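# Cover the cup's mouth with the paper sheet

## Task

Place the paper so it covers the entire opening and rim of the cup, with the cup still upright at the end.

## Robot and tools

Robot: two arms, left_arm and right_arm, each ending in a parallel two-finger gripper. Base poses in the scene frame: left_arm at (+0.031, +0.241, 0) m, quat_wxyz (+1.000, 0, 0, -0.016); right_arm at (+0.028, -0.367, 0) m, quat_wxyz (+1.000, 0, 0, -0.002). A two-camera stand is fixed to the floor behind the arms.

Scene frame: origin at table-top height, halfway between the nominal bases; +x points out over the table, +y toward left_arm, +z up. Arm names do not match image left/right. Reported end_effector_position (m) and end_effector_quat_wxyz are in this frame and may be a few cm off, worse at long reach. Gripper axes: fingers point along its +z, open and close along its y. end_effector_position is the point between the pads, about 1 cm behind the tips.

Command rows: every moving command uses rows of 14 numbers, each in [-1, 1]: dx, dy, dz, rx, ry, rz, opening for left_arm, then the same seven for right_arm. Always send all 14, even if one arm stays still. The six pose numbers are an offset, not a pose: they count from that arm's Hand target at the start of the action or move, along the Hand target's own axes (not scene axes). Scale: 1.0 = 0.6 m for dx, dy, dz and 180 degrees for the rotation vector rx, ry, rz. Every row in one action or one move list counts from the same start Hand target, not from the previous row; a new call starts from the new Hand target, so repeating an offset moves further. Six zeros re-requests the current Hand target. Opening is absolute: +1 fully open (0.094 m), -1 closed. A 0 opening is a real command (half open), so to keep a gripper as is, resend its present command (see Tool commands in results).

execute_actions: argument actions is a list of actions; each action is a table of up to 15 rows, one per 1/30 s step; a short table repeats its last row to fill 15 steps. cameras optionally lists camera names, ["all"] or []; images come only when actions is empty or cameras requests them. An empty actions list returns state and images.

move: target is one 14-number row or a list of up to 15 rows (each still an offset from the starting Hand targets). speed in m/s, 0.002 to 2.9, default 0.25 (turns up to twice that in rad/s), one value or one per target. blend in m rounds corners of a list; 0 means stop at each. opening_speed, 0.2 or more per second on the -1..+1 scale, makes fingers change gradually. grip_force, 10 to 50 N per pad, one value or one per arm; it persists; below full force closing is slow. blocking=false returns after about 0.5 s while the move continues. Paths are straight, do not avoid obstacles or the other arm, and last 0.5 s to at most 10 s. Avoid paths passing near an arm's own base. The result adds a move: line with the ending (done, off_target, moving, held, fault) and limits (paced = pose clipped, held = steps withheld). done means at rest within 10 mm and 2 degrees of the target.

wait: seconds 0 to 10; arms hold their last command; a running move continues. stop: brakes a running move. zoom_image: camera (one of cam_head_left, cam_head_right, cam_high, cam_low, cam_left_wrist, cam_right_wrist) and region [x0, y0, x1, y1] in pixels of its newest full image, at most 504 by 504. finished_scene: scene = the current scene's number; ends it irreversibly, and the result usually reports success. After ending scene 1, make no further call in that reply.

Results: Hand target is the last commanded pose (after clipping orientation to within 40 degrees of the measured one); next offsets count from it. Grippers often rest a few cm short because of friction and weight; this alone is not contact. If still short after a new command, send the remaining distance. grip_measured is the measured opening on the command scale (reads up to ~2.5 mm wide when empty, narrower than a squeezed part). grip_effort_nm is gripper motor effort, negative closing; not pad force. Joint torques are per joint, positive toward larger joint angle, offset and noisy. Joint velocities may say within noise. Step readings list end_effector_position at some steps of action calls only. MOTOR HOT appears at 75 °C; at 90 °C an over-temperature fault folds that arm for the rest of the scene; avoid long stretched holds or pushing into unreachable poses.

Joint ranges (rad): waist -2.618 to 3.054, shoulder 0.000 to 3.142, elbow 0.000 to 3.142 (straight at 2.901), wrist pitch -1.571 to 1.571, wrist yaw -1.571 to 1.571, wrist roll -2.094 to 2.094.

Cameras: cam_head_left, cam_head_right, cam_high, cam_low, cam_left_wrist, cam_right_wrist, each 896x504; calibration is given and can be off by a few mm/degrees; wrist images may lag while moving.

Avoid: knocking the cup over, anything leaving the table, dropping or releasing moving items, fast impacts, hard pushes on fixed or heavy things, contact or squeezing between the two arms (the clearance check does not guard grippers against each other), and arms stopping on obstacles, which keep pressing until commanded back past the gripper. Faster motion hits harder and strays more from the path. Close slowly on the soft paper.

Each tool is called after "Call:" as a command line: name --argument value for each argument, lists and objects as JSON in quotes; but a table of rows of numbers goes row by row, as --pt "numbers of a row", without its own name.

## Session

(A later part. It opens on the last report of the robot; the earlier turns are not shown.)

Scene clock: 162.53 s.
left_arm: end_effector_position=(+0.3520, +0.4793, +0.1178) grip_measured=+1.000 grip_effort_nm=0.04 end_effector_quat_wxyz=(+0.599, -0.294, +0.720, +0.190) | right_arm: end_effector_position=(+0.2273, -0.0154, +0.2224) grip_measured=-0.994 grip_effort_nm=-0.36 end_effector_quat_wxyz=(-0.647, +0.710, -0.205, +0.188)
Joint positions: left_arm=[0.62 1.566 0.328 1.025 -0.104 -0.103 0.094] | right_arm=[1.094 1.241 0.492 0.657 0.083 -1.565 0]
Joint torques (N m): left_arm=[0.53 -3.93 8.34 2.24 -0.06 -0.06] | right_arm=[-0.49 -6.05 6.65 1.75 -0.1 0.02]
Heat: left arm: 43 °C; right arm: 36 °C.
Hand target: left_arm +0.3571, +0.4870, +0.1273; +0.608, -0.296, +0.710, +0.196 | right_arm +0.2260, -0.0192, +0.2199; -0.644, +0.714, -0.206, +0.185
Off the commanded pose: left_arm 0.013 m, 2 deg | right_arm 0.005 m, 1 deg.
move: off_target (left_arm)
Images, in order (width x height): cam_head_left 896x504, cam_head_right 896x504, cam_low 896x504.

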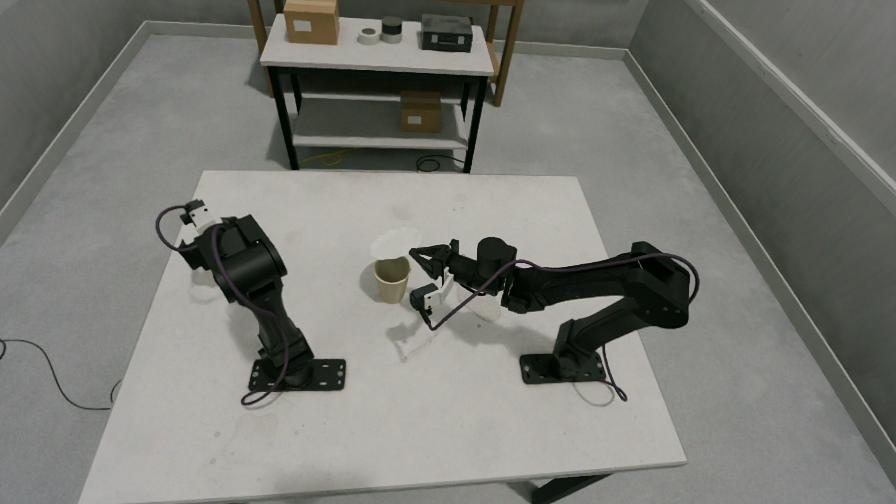

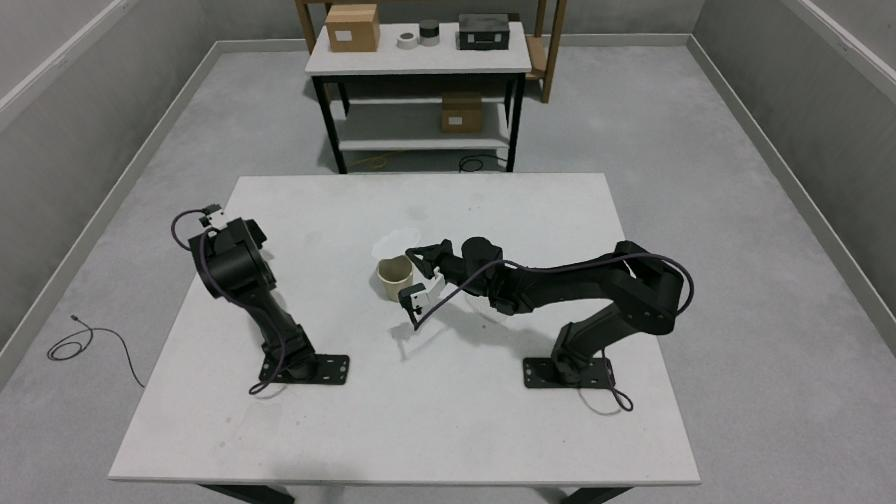

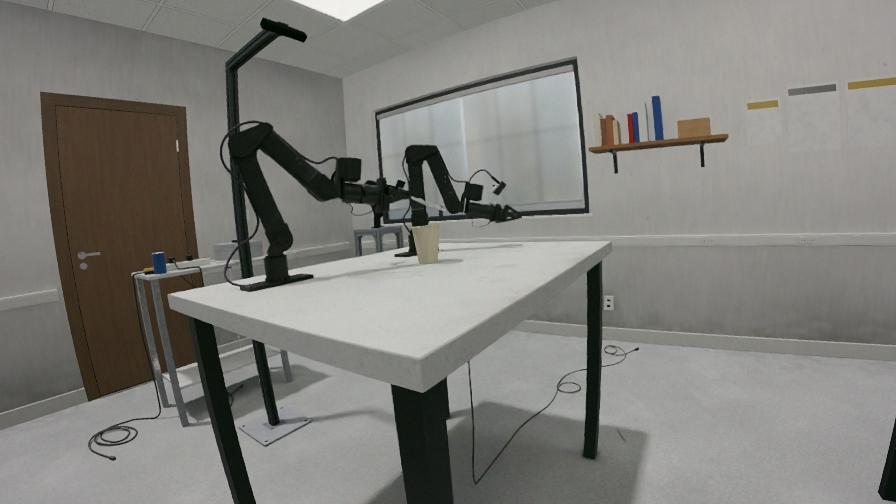

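Call:
move --target '[0, 0, 0, 0, 0, 0, 1, -0.0331, 0.0762, -0.007, 0.0915, 0.0042, -0.0403, -1]' --speed 0.1 --cameras '["cam_head_left", "cam_head_right", "cam_low", "cam_right_wrist"]'

Call:
zoom_image --camera "cam_head_left" --region '[320, 190, 480, 320]'

Call:
zoom_image --camera "cam_head_right" --region '[320, 190, 480, 320]'

Call:
zoom_image --camera "cam_low" --region '[380, 180, 480, 280]'

Scene clock: 198.33 s.
left_arm: end_effector_position=(+0.3520, +0.4793, +0.1178) grip_measured=+1.000 grip_effort_nm=0.04 end_effector_quat_wxyz=(+0.599, -0.294, +0.720, +0.190) | right_arm: end_effector_position=(+0.2062, -0.0157, +0.1791) grip_measured=-0.994 grip_effort_nm=-0.35 end_effector_quat_wxyz=(+0.708, -0.645, +0.139, -0.252)
Joint positions: left_arm=[0.62 1.566 0.328 1.025 -0.104 -0.103 0.094] | right_arm=[1.17 1.694 0.265 1.56 0.147 -1.72 0]
Joint torques (N m): left_arm=[0.5 -3.93 8.31 2.26 -0.07 -0.06] | right_arm=[0.8 -4.64 4.07 2.11 0.08 0.03]
Heat: left arm: 44 °C; right arm: 38 °C.
Hand target: left_arm +0.3571, +0.4870, +0.1273; +0.608, -0.296, +0.710, +0.196 | right_arm +0.2044, -0.0162, +0.1748; +0.725, -0.625, +0.136, -0.257
Off the commanded pose: left_arm 0.013 m, 2 deg | right_arm 0.005 m, 3 deg.
joint sent to its limit (right arm) — joint 4 (wrist pitch), upper limit. The joint targets are off in orientation, not in position.
move: off_target (left_arm, right_arm)
camera_calibration:
cam_right_wrist: T_world_to_cam=[[-0.0587828, -0.0863833, 0.994526, -0.161829], [0.403973, -0.91309, -0.0554325, -0.0475522], [0.91288, 0.398503, 0.0885705, -0.0893154], [0, 0, 0, 1]] pos_world=[0.0912313, -0.0218063, 0.166218]
Images, in order (width x height): cam_head_left 896x504, cam_head_right 896x504, cam_low 896x504, cam_right_wrist 896x504.

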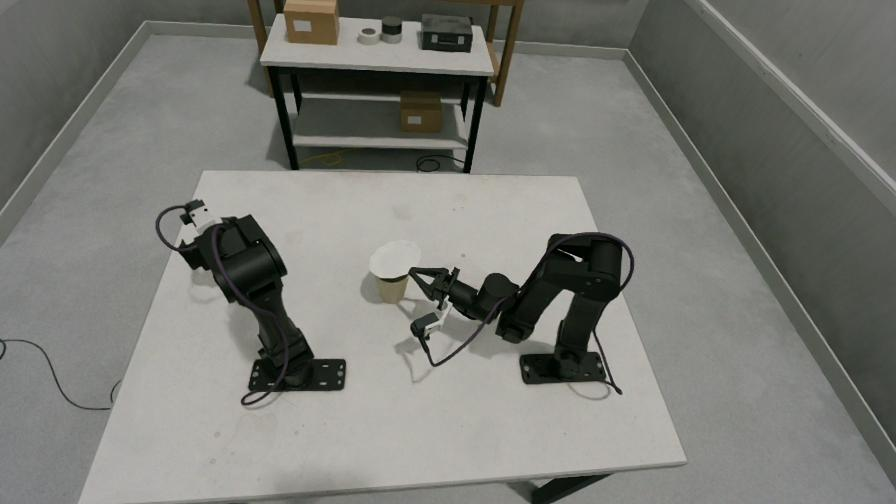

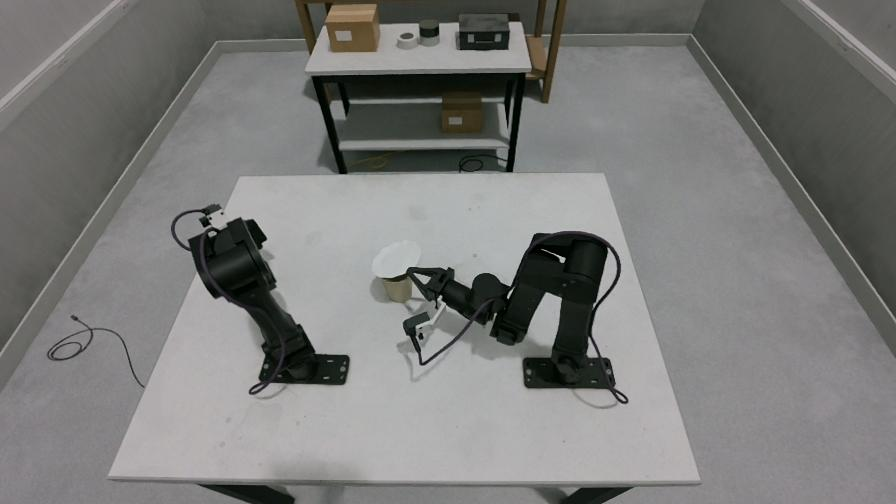

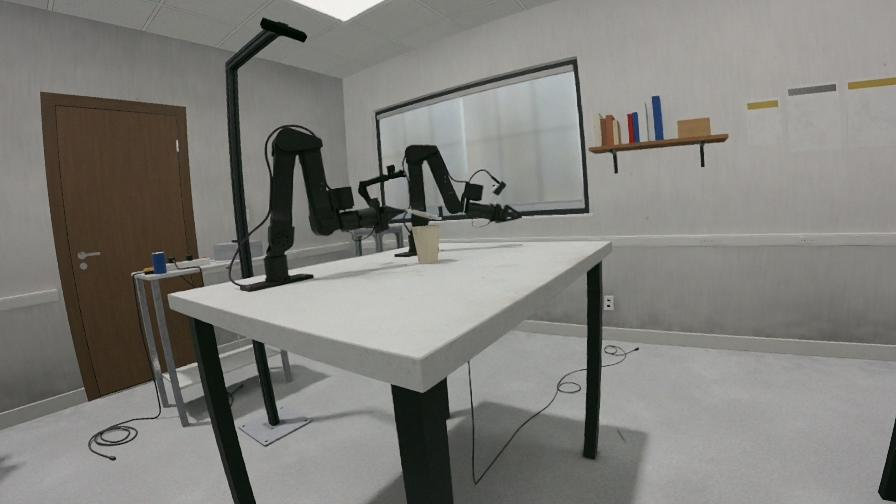

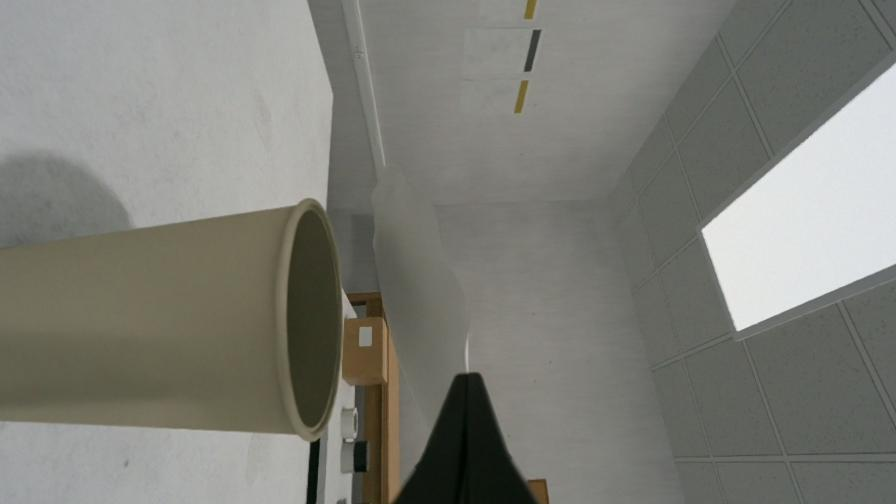

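Scaled by 3.150 from the camera's 896x504 image, which has a finer 1280x720 frame.

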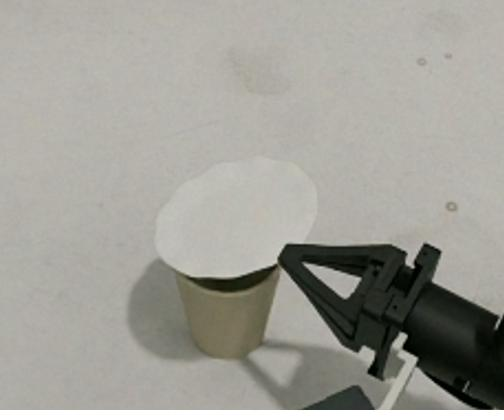

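Scaled by 3.150 from the camera's 896x504 image, which has a finer 1280x720 frame.

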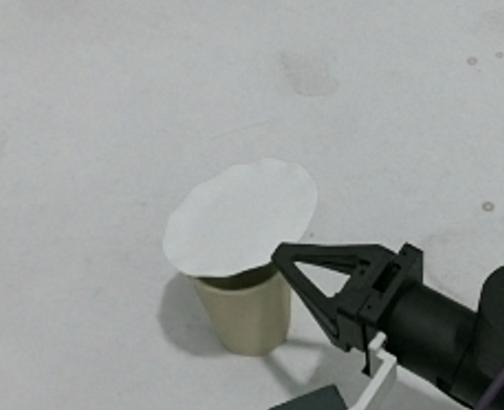

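Scaled by 5.040 from the camera's 896x504 image, which has a finer 1280x720 frame.

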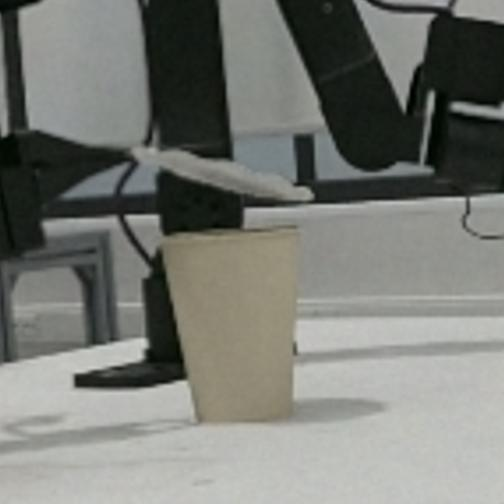

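Call:
move --target '[0, 0, 0, 0, 0, 0, 1, -0.0107, 0.049, -0.0055, -0.0552, -0.007, 0, -1]' --speed 0.06 --cameras '["cam_head_left", "cam_low", "cam_right_wrist"]'

Call:
zoom_image --camera "cam_head_left" --region '[320, 190, 480, 320]'

Call:
zoom_image --camera "cam_low" --region '[380, 180, 480, 280]'

Scene clock: 225.03 s.
left_arm: end_effector_position=(+0.3520, +0.4793, +0.1178) grip_measured=+1.000 grip_effort_nm=0.04 end_effector_quat_wxyz=(+0.599, -0.294, +0.720, +0.190) | right_arm: end_effector_position=(+0.2051, -0.0130, +0.1578) grip_measured=-0.994 grip_effort_nm=-0.35 end_effector_quat_wxyz=(+0.682, -0.674, +0.143, -0.246)
Joint positions: left_arm=[0.62 1.566 0.328 1.025 -0.104 -0.103 0.094] | right_arm=[1.183 1.705 0.265 1.491 0.164 -1.716 0]
Joint torques (N m): left_arm=[0.5 -3.93 8.31 2.25 -0.08 -0.06] | right_arm=[0.81 -4.71 4.08 1.71 0.07 0.17]
Heat: left arm: 45 °C; right arm: 39 °C.
Hand target: left_arm +0.3571, +0.4870, +0.1273; +0.608, -0.296, +0.710, +0.196 | right_arm +0.2033, -0.0129, +0.1448; +0.669, -0.688, +0.150, -0.237
Off the commanded pose: left_arm 0.013 m, 2 deg | right_arm 0.013 m, 2 deg.
move: off_target (left_arm, right_arm)
camera_calibration:
cam_right_wrist: T_world_to_cam=[[-0.023618, -0.0149455, 0.999609, -0.147683], [0.400044, -0.916486, -0.00425077, -0.0531656], [0.916192, 0.399787, 0.0276244, -0.0784567], [0, 0, 0, 1]] pos_world=[0.0896619, -0.0195668, 0.149567]
Images, in order (width x height): cam_head_left 896x504, cam_low 896x504, cam_right_wrist 896x504.

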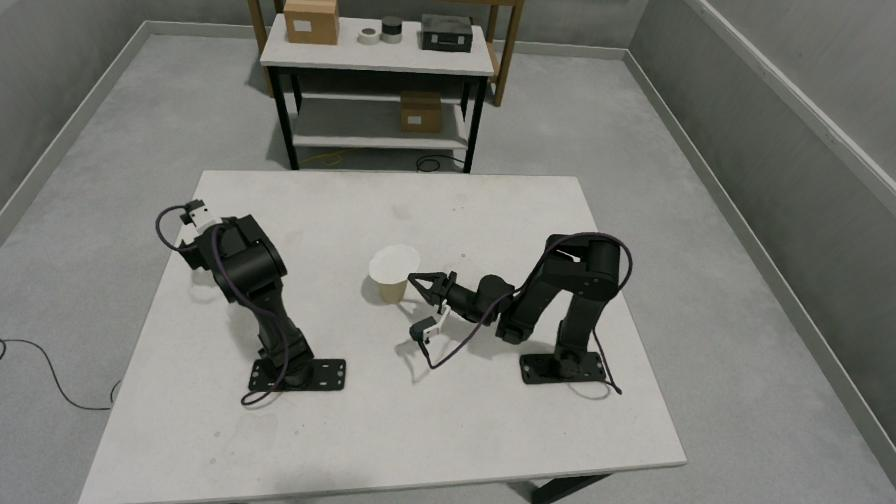

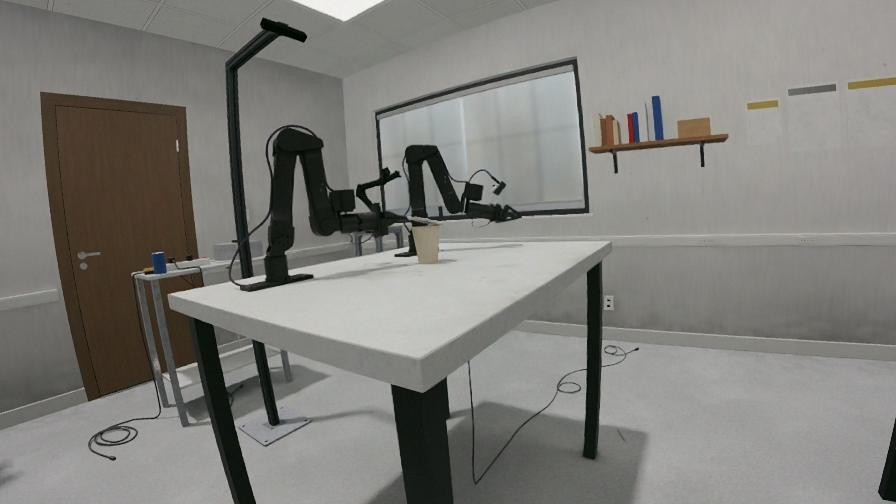

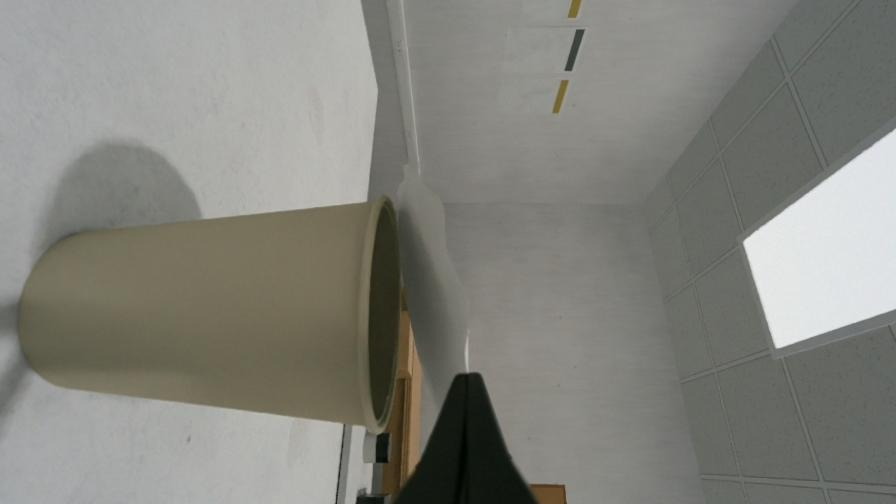

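Scaled by 3.150 from the camera's 896x504 image, which has a finer 1280x720 frame.

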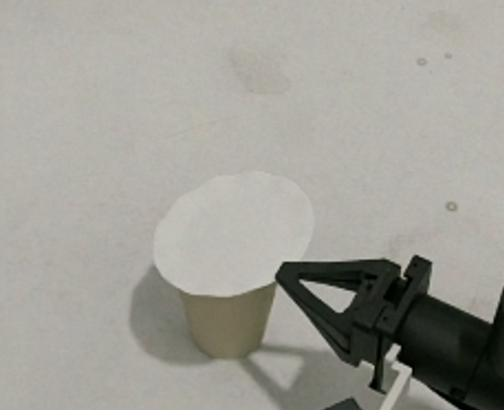

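Scaled by 5.040 from the camera's 896x504 image, which has a finer 1280x720 frame.

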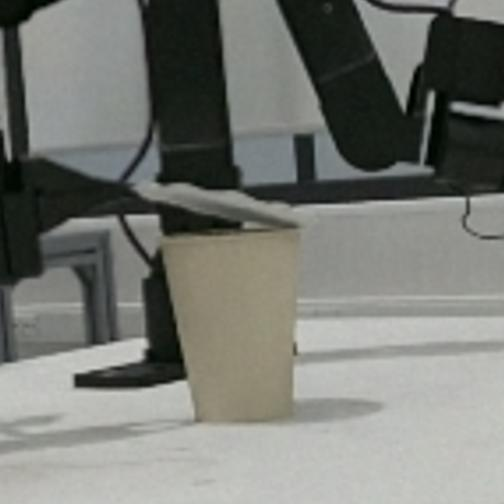

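Call:
move --target '[0, 0, 0, 0, 0, 0, 1, -0.0043, 0.0498, 0.004, -0.0276, -0.0035, 0, -1]' --speed 0.05 --cameras '["cam_head_left", "cam_low", "cam_right_wrist"]'

Call:
zoom_image --camera "cam_head_left" --region '[320, 190, 480, 320]'

Call:
zoom_image --camera "cam_low" --region '[380, 180, 480, 280]'

Scene clock: 234.53 s.
left_arm: end_effector_position=(+0.3520, +0.4793, +0.1178) grip_measured=+1.000 grip_effort_nm=0.04 end_effector_quat_wxyz=(+0.599, -0.294, +0.720, +0.190) | right_arm: end_effector_position=(+0.2057, -0.0116, +0.1257) grip_measured=-0.994 grip_effort_nm=-0.35 end_effector_quat_wxyz=(-0.650, +0.707, -0.150, +0.235)
Joint positions: left_arm=[0.62 1.566 0.328 1.025 -0.104 -0.103 0.094] | right_arm=[1.183 1.772 0.265 1.463 0.164 -1.702 0]
Joint torques (N m): left_arm=[0.51 -3.92 8.34 2.25 -0.06 -0.04] | right_arm=[0.05 -4.94 4.37 1.73 0 0.18]
Heat: left arm: 46 °C; right arm: 39 °C.
Hand target: left_arm +0.3571, +0.4870, +0.1273; +0.608, -0.296, +0.710, +0.196 | right_arm +0.2057, -0.0113, +0.1148; -0.640, +0.718, -0.156, +0.227
Off the commanded pose: left_arm 0.013 m, 2 deg | right_arm 0.011 m, 2 deg.
move: off_target (left_arm, right_arm)
camera_calibration:
cam_right_wrist: T_world_to_cam=[[0.0248967, 0.0651277, 0.997566, -0.124365], [0.401243, -0.914622, 0.0496986, -0.0591951], [0.915633, 0.39903, -0.0489032, -0.0689557], [0, 0, 0, 1]] pos_world=[0.0899861, -0.0185261, 0.123632]
Images, in order (width x height): cam_head_left 896x504, cam_low 896x504, cam_right_wrist 896x504.

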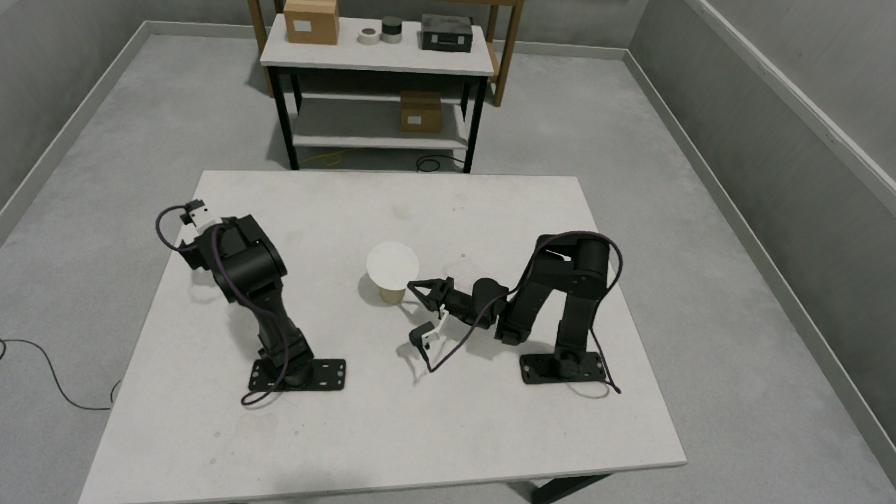

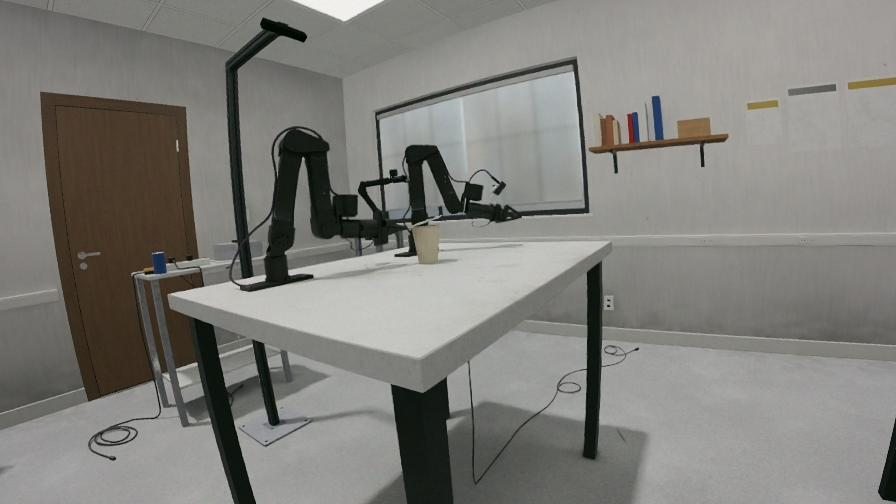

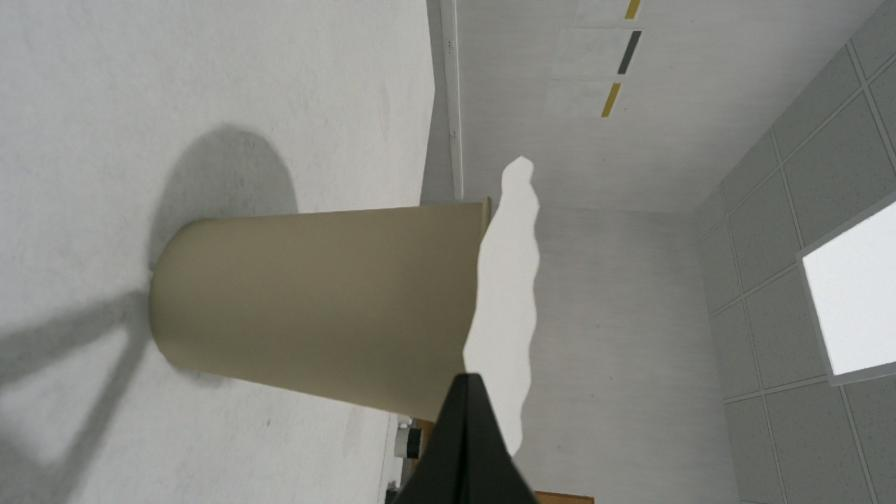

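Scaled by 3.150 from the camera's 896x504 image, which has a finer 1280x720 frame.

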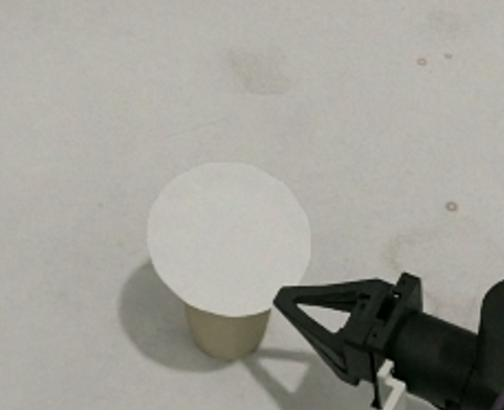

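Scaled by 5.040 from the camera's 896x504 image, which has a finer 1280x720 frame.

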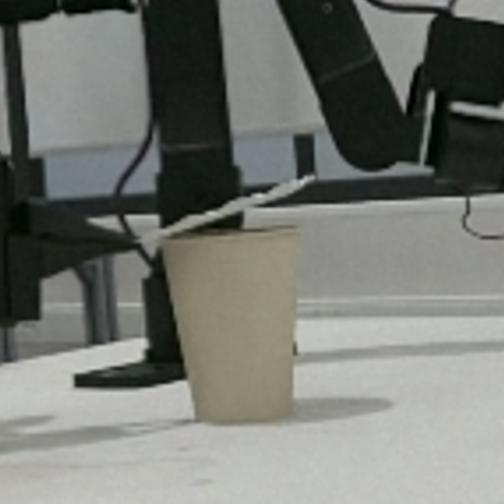

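Call:
move --target '[0, 0, 0, 0, 0, 0, 1, 0.0055, -0.0429, -0.0034, 0, 0, 0, -1]' --speed 0.05 --cameras '["cam_head_left", "cam_head_right", "cam_low", "cam_right_wrist"]'

Call:
zoom_image --camera "cam_head_left" --region '[320, 190, 480, 320]'

Call:
zoom_image --camera "cam_head_right" --region '[320, 190, 480, 320]'

Call:
zoom_image --camera "cam_low" --region '[380, 180, 480, 280]'

Scene clock: 247.10 s.
left_arm: end_effector_position=(+0.3520, +0.4793, +0.1178) grip_measured=+1.000 grip_effort_nm=0.04 end_effector_quat_wxyz=(+0.599, -0.294, +0.720, +0.190) | right_arm: end_effector_position=(+0.2047, -0.0139, +0.1327) grip_measured=-0.994 grip_effort_nm=-0.35 end_effector_quat_wxyz=(-0.633, +0.724, -0.150, +0.232)
Joint positions: left_arm=[0.62 1.566 0.328 1.025 -0.104 -0.103 0.094] | right_arm=[1.183 1.627 0.275 1.258 0.164 -1.702 0]
Joint torques (N m): left_arm=[0.53 -3.9 8.32 2.25 -0.07 -0.04] | right_arm=[0.02 -7.64 6.3 1.77 -0.01 0.17]
Heat: left arm: 46 °C; right arm: 39 °C.
Hand target: left_arm +0.3571, +0.4870, +0.1273; +0.608, -0.296, +0.710, +0.196 | right_arm +0.2057, -0.0113, +0.1408; -0.640, +0.718, -0.156, +0.227
Off the commanded pose: left_arm 0.013 m, 2 deg | right_arm 0.009 m, 1 deg.
move: off_target (left_arm)
camera_calibration:
cam_right_wrist: T_world_to_cam=[[0.0441645, 0.110939, 0.992845, -0.133843], [0.402468, -0.911576, 0.0839556, -0.0660631], [0.914368, 0.395881, -0.0849089, -0.0617823], [0, 0, 0, 1]] pos_world=[0.0889912, -0.0209146, 0.133186]
Images, in order (width x height): cam_head_left 896x504, cam_head_right 896x504, cam_low 896x504, cam_right_wrist 896x504.

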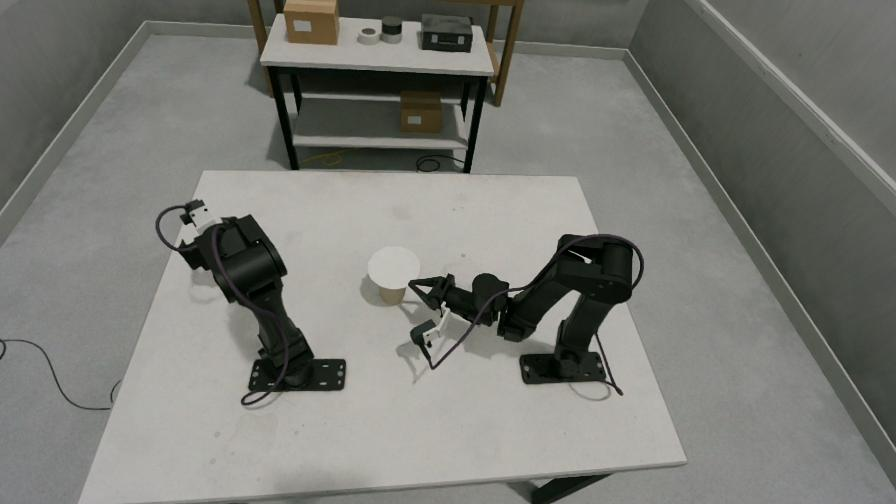

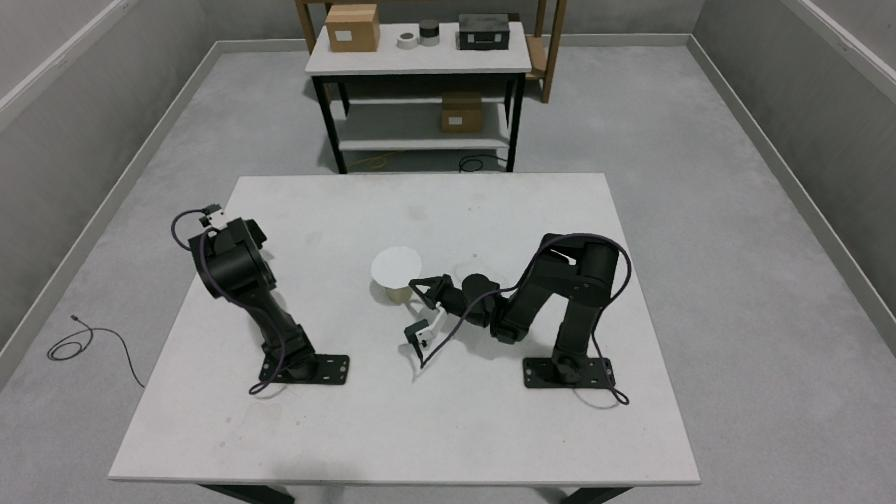

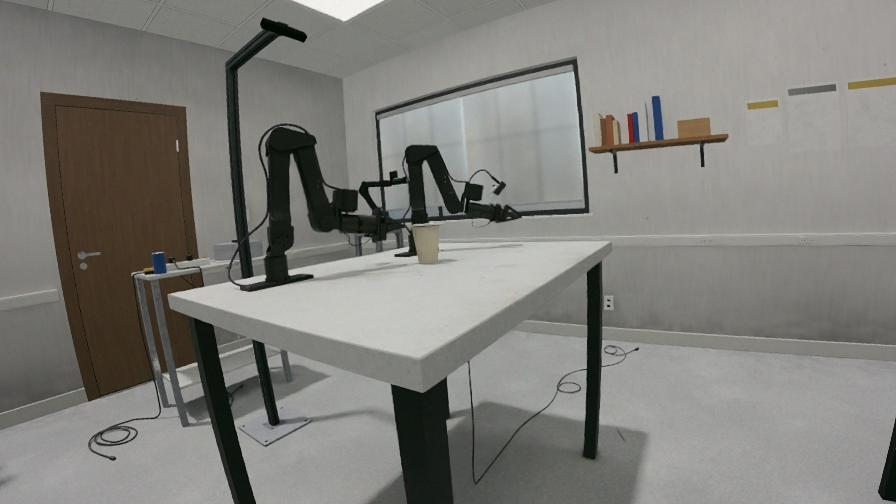

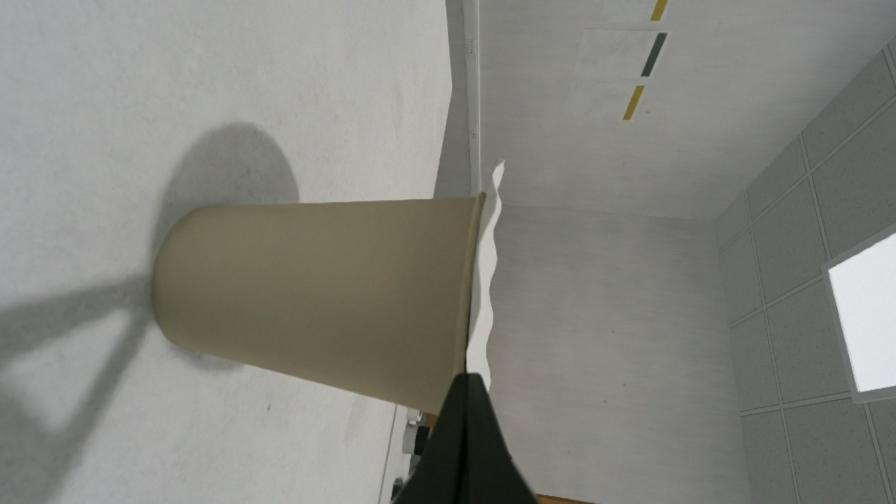

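Scaled by 3.150 from the camera's 896x504 image, which has a finer 1280x720 frame.

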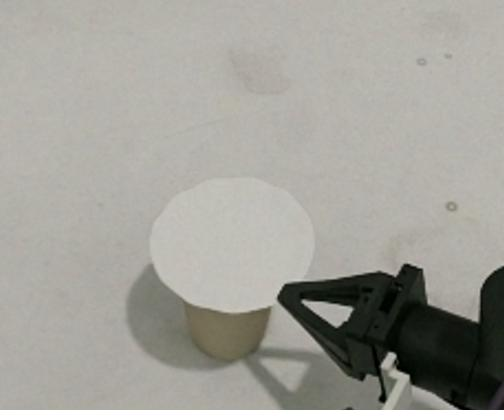

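Scaled by 3.150 from the camera's 896x504 image, which has a finer 1280x720 frame.

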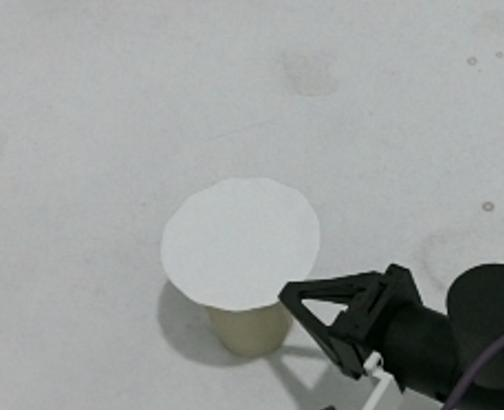

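Scaled by 5.040 from the camera's 896x504 image, which has a finer 1280x720 frame.

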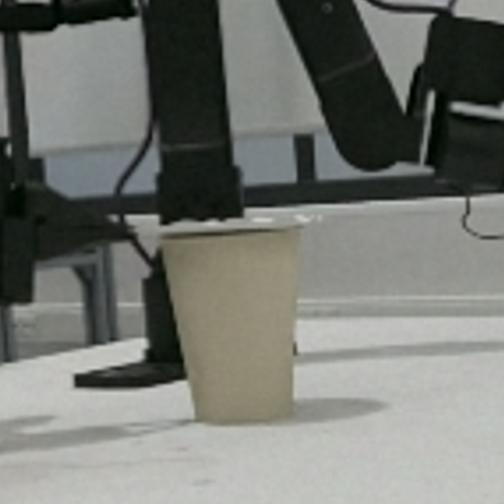

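Call:
move --target '[0, 0, 0, 0, 0, 0, 1, 0, 0, 0, 0, 0, 0, -0.3]' --speed 0.04 --opening_speed 0.4 --cameras '["cam_head_left", "cam_low", "cam_right_wrist"]'

Call:
zoom_image --camera "cam_head_left" --region '[320, 190, 480, 320]'

Call:
zoom_image --camera "cam_low" --region '[380, 180, 480, 280]'

Scene clock: 258.67 s.
left_arm: end_effector_position=(+0.3520, +0.4793, +0.1178) grip_measured=+1.000 grip_effort_nm=0.04 end_effector_quat_wxyz=(+0.599, -0.294, +0.720, +0.190) | right_arm: end_effector_position=(+0.2047, -0.0139, +0.1327) grip_measured=-0.302 grip_effort_nm=0.08 end_effector_quat_wxyz=(-0.632, +0.724, -0.151, +0.232)
Joint positions: left_arm=[0.62 1.566 0.328 1.025 -0.104 -0.103 0.094] | right_arm=[1.183 1.627 0.275 1.258 0.164 -1.701 0.033]
Joint torques (N m): left_arm=[0.5 -3.93 8.32 2.25 -0.07 -0.06] | right_arm=[0.02 -7.66 6.31 1.74 -0.01 0.16]
Heat: left arm: 46 °C; right arm: 39 °C.
Hand target: left_arm +0.3571, +0.4870, +0.1273; +0.608, -0.296, +0.710, +0.196 | right_arm +0.2057, -0.0113, +0.1409; -0.640, +0.718, -0.156, +0.227
Off the commanded pose: left_arm 0.013 m, 2 deg | right_arm 0.009 m, 1 deg.
move: off_target (left_arm)
camera_calibration:
cam_right_wrist: T_world_to_cam=[[0.0446585, 0.111045, 0.992811, -0.133778], [0.402502, -0.91157, 0.0838533, -0.0660438], [0.914329, 0.395864, -0.0854054, -0.0617219], [0, 0, 0, 1]] pos_world=[0.0889913, -0.0209147, 0.133083]
Images, in order (width x height): cam_head_left 896x504, cam_low 896x504, cam_right_wrist 896x504.

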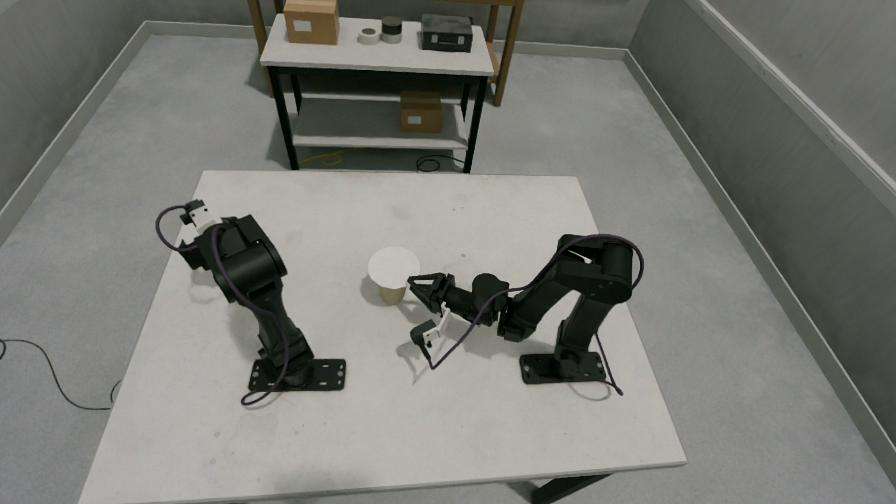

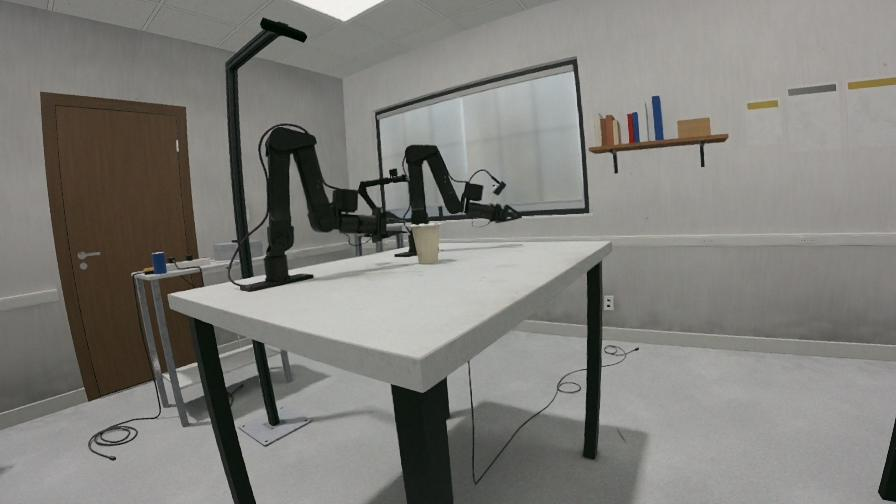

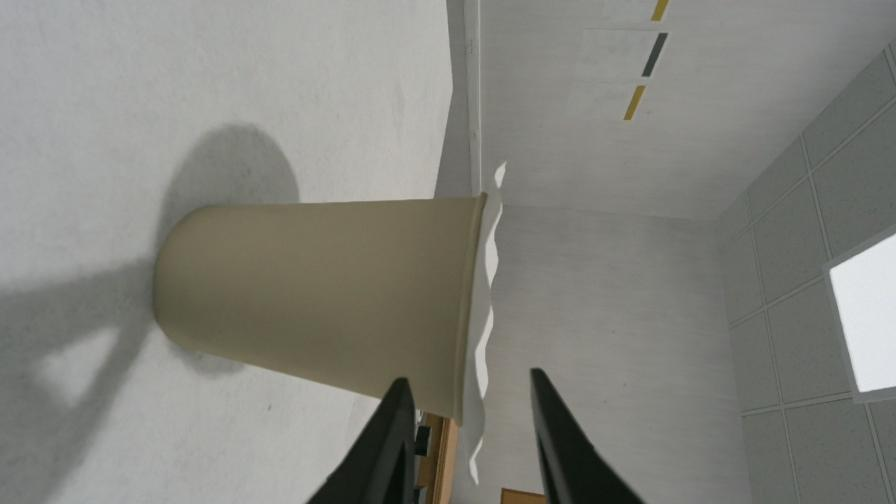

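Scaled by 3.150 from the camera's 896x504 image, which has a finer 1280x720 frame.

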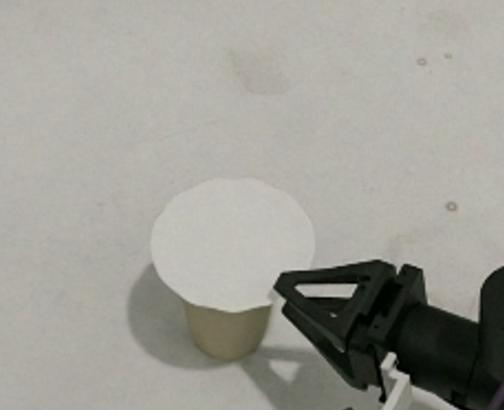

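Scaled by 5.040 from the camera's 896x504 image, which has a finer 1280x720 frame.

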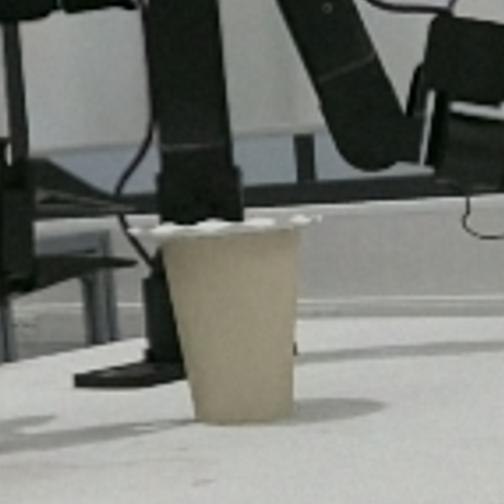

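Call:
move --target '[0, 0, 0, 0, 0, 0, 1, 0, 0, -0.0917, 0, 0, 0, -0.3]' --speed 0.08 --cameras '["cam_head_left", "cam_head_right", "cam_low"]'

Call:
zoom_image --camera "cam_low" --region '[380, 180, 480, 280]'

Call:
zoom_image --camera "cam_head_right" --region '[320, 190, 480, 320]'

Scene clock: 267.37 s.
left_arm: end_effector_position=(+0.3520, +0.4793, +0.1178) grip_measured=+1.000 grip_effort_nm=0.04 end_effector_quat_wxyz=(+0.599, -0.294, +0.720, +0.190) | right_arm: end_effector_position=(+0.1790, -0.0561, +0.1467) grip_measured=-0.302 grip_effort_nm=0.08 end_effector_quat_wxyz=(-0.641, +0.716, -0.150, +0.233)
Joint positions: left_arm=[0.62 1.566 0.328 1.025 -0.104 -0.103 0.094] | right_arm=[1.229 1.342 0.107 1.164 0.209 -1.697 0.033]
Joint torques (N m): left_arm=[0.53 -3.89 8.32 2.25 -0.06 -0.05] | right_arm=[0.8 -4.9 5.12 1.74 0.07 0.16]
Heat: left arm: 47 °C; right arm: 39 °C.
Hand target: left_arm +0.3571, +0.4870, +0.1273; +0.608, -0.296, +0.710, +0.196 | right_arm +0.1769, -0.0579, +0.1452; -0.640, +0.718, -0.156, +0.227
Off the commanded pose: left_arm 0.013 m, 2 deg | right_arm 0.003 m, 1 deg.
move: off_target (left_arm)
Images, in order (width x height): cam_head_left 896x504, cam_head_right 896x504, cam_low 896x504.

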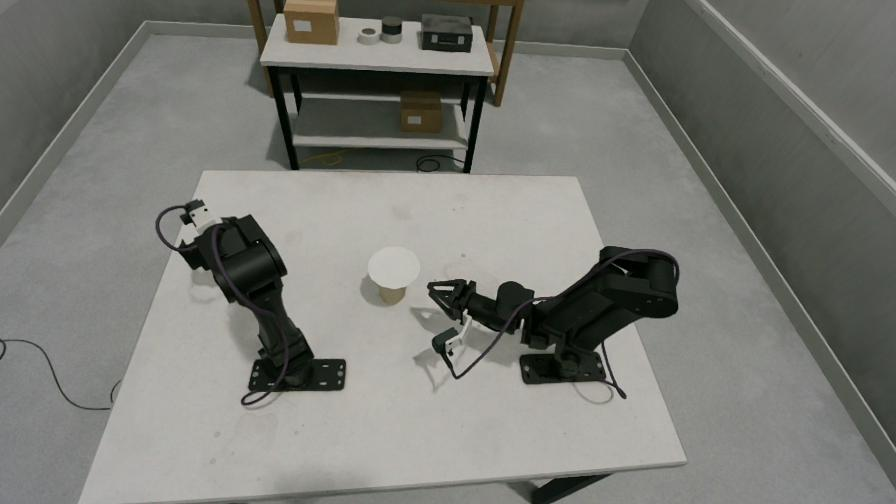

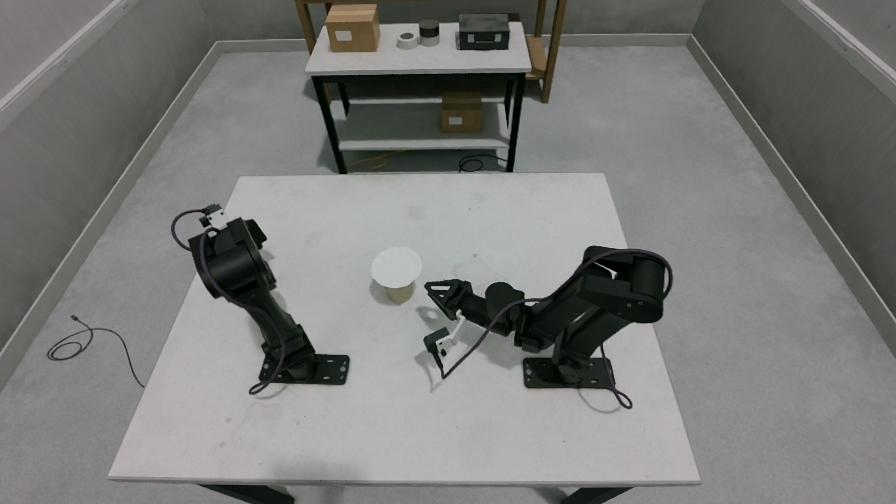

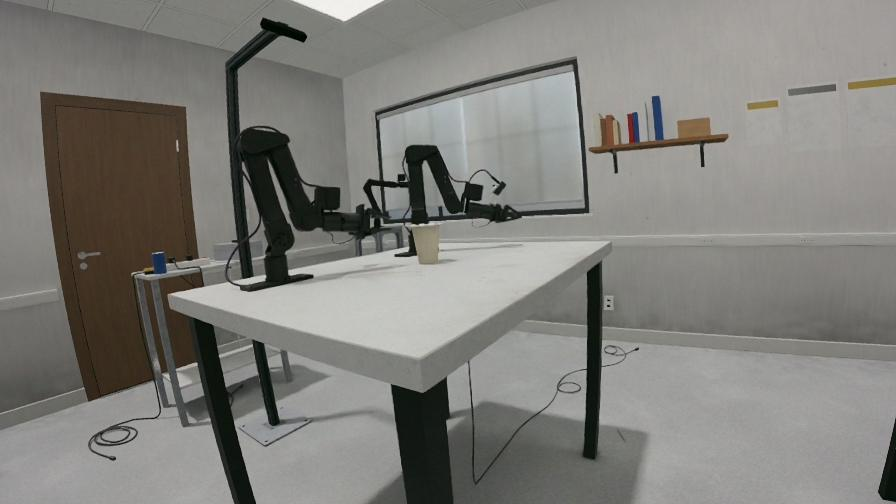

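Scaled by 5.040 from the camera's 896x504 image, which has a finer 1280x720 frame.

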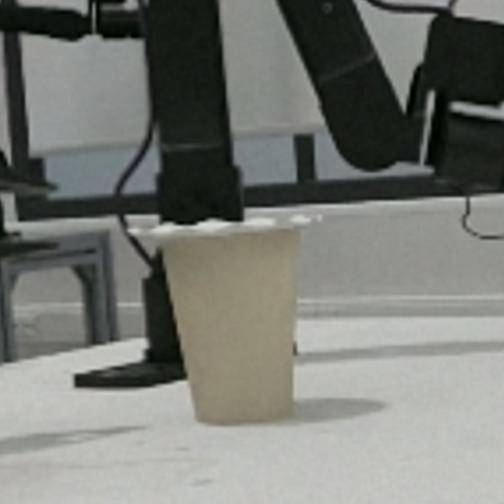

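Scaled by 3.150 from the camera's 896x504 image, which has a finer 1280x720 frame.

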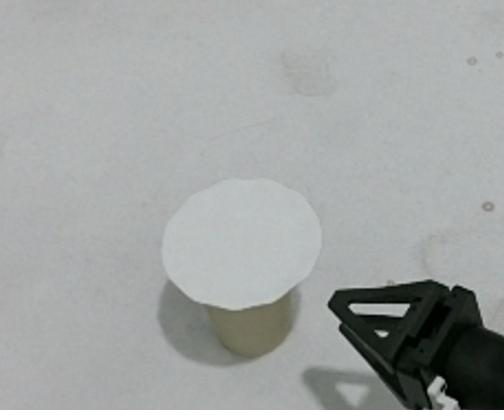

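Paper covers the cup; both objects are stable and the gripper is clear.

Call:
finished_scene --scene 2

The scene is finished: the task was done.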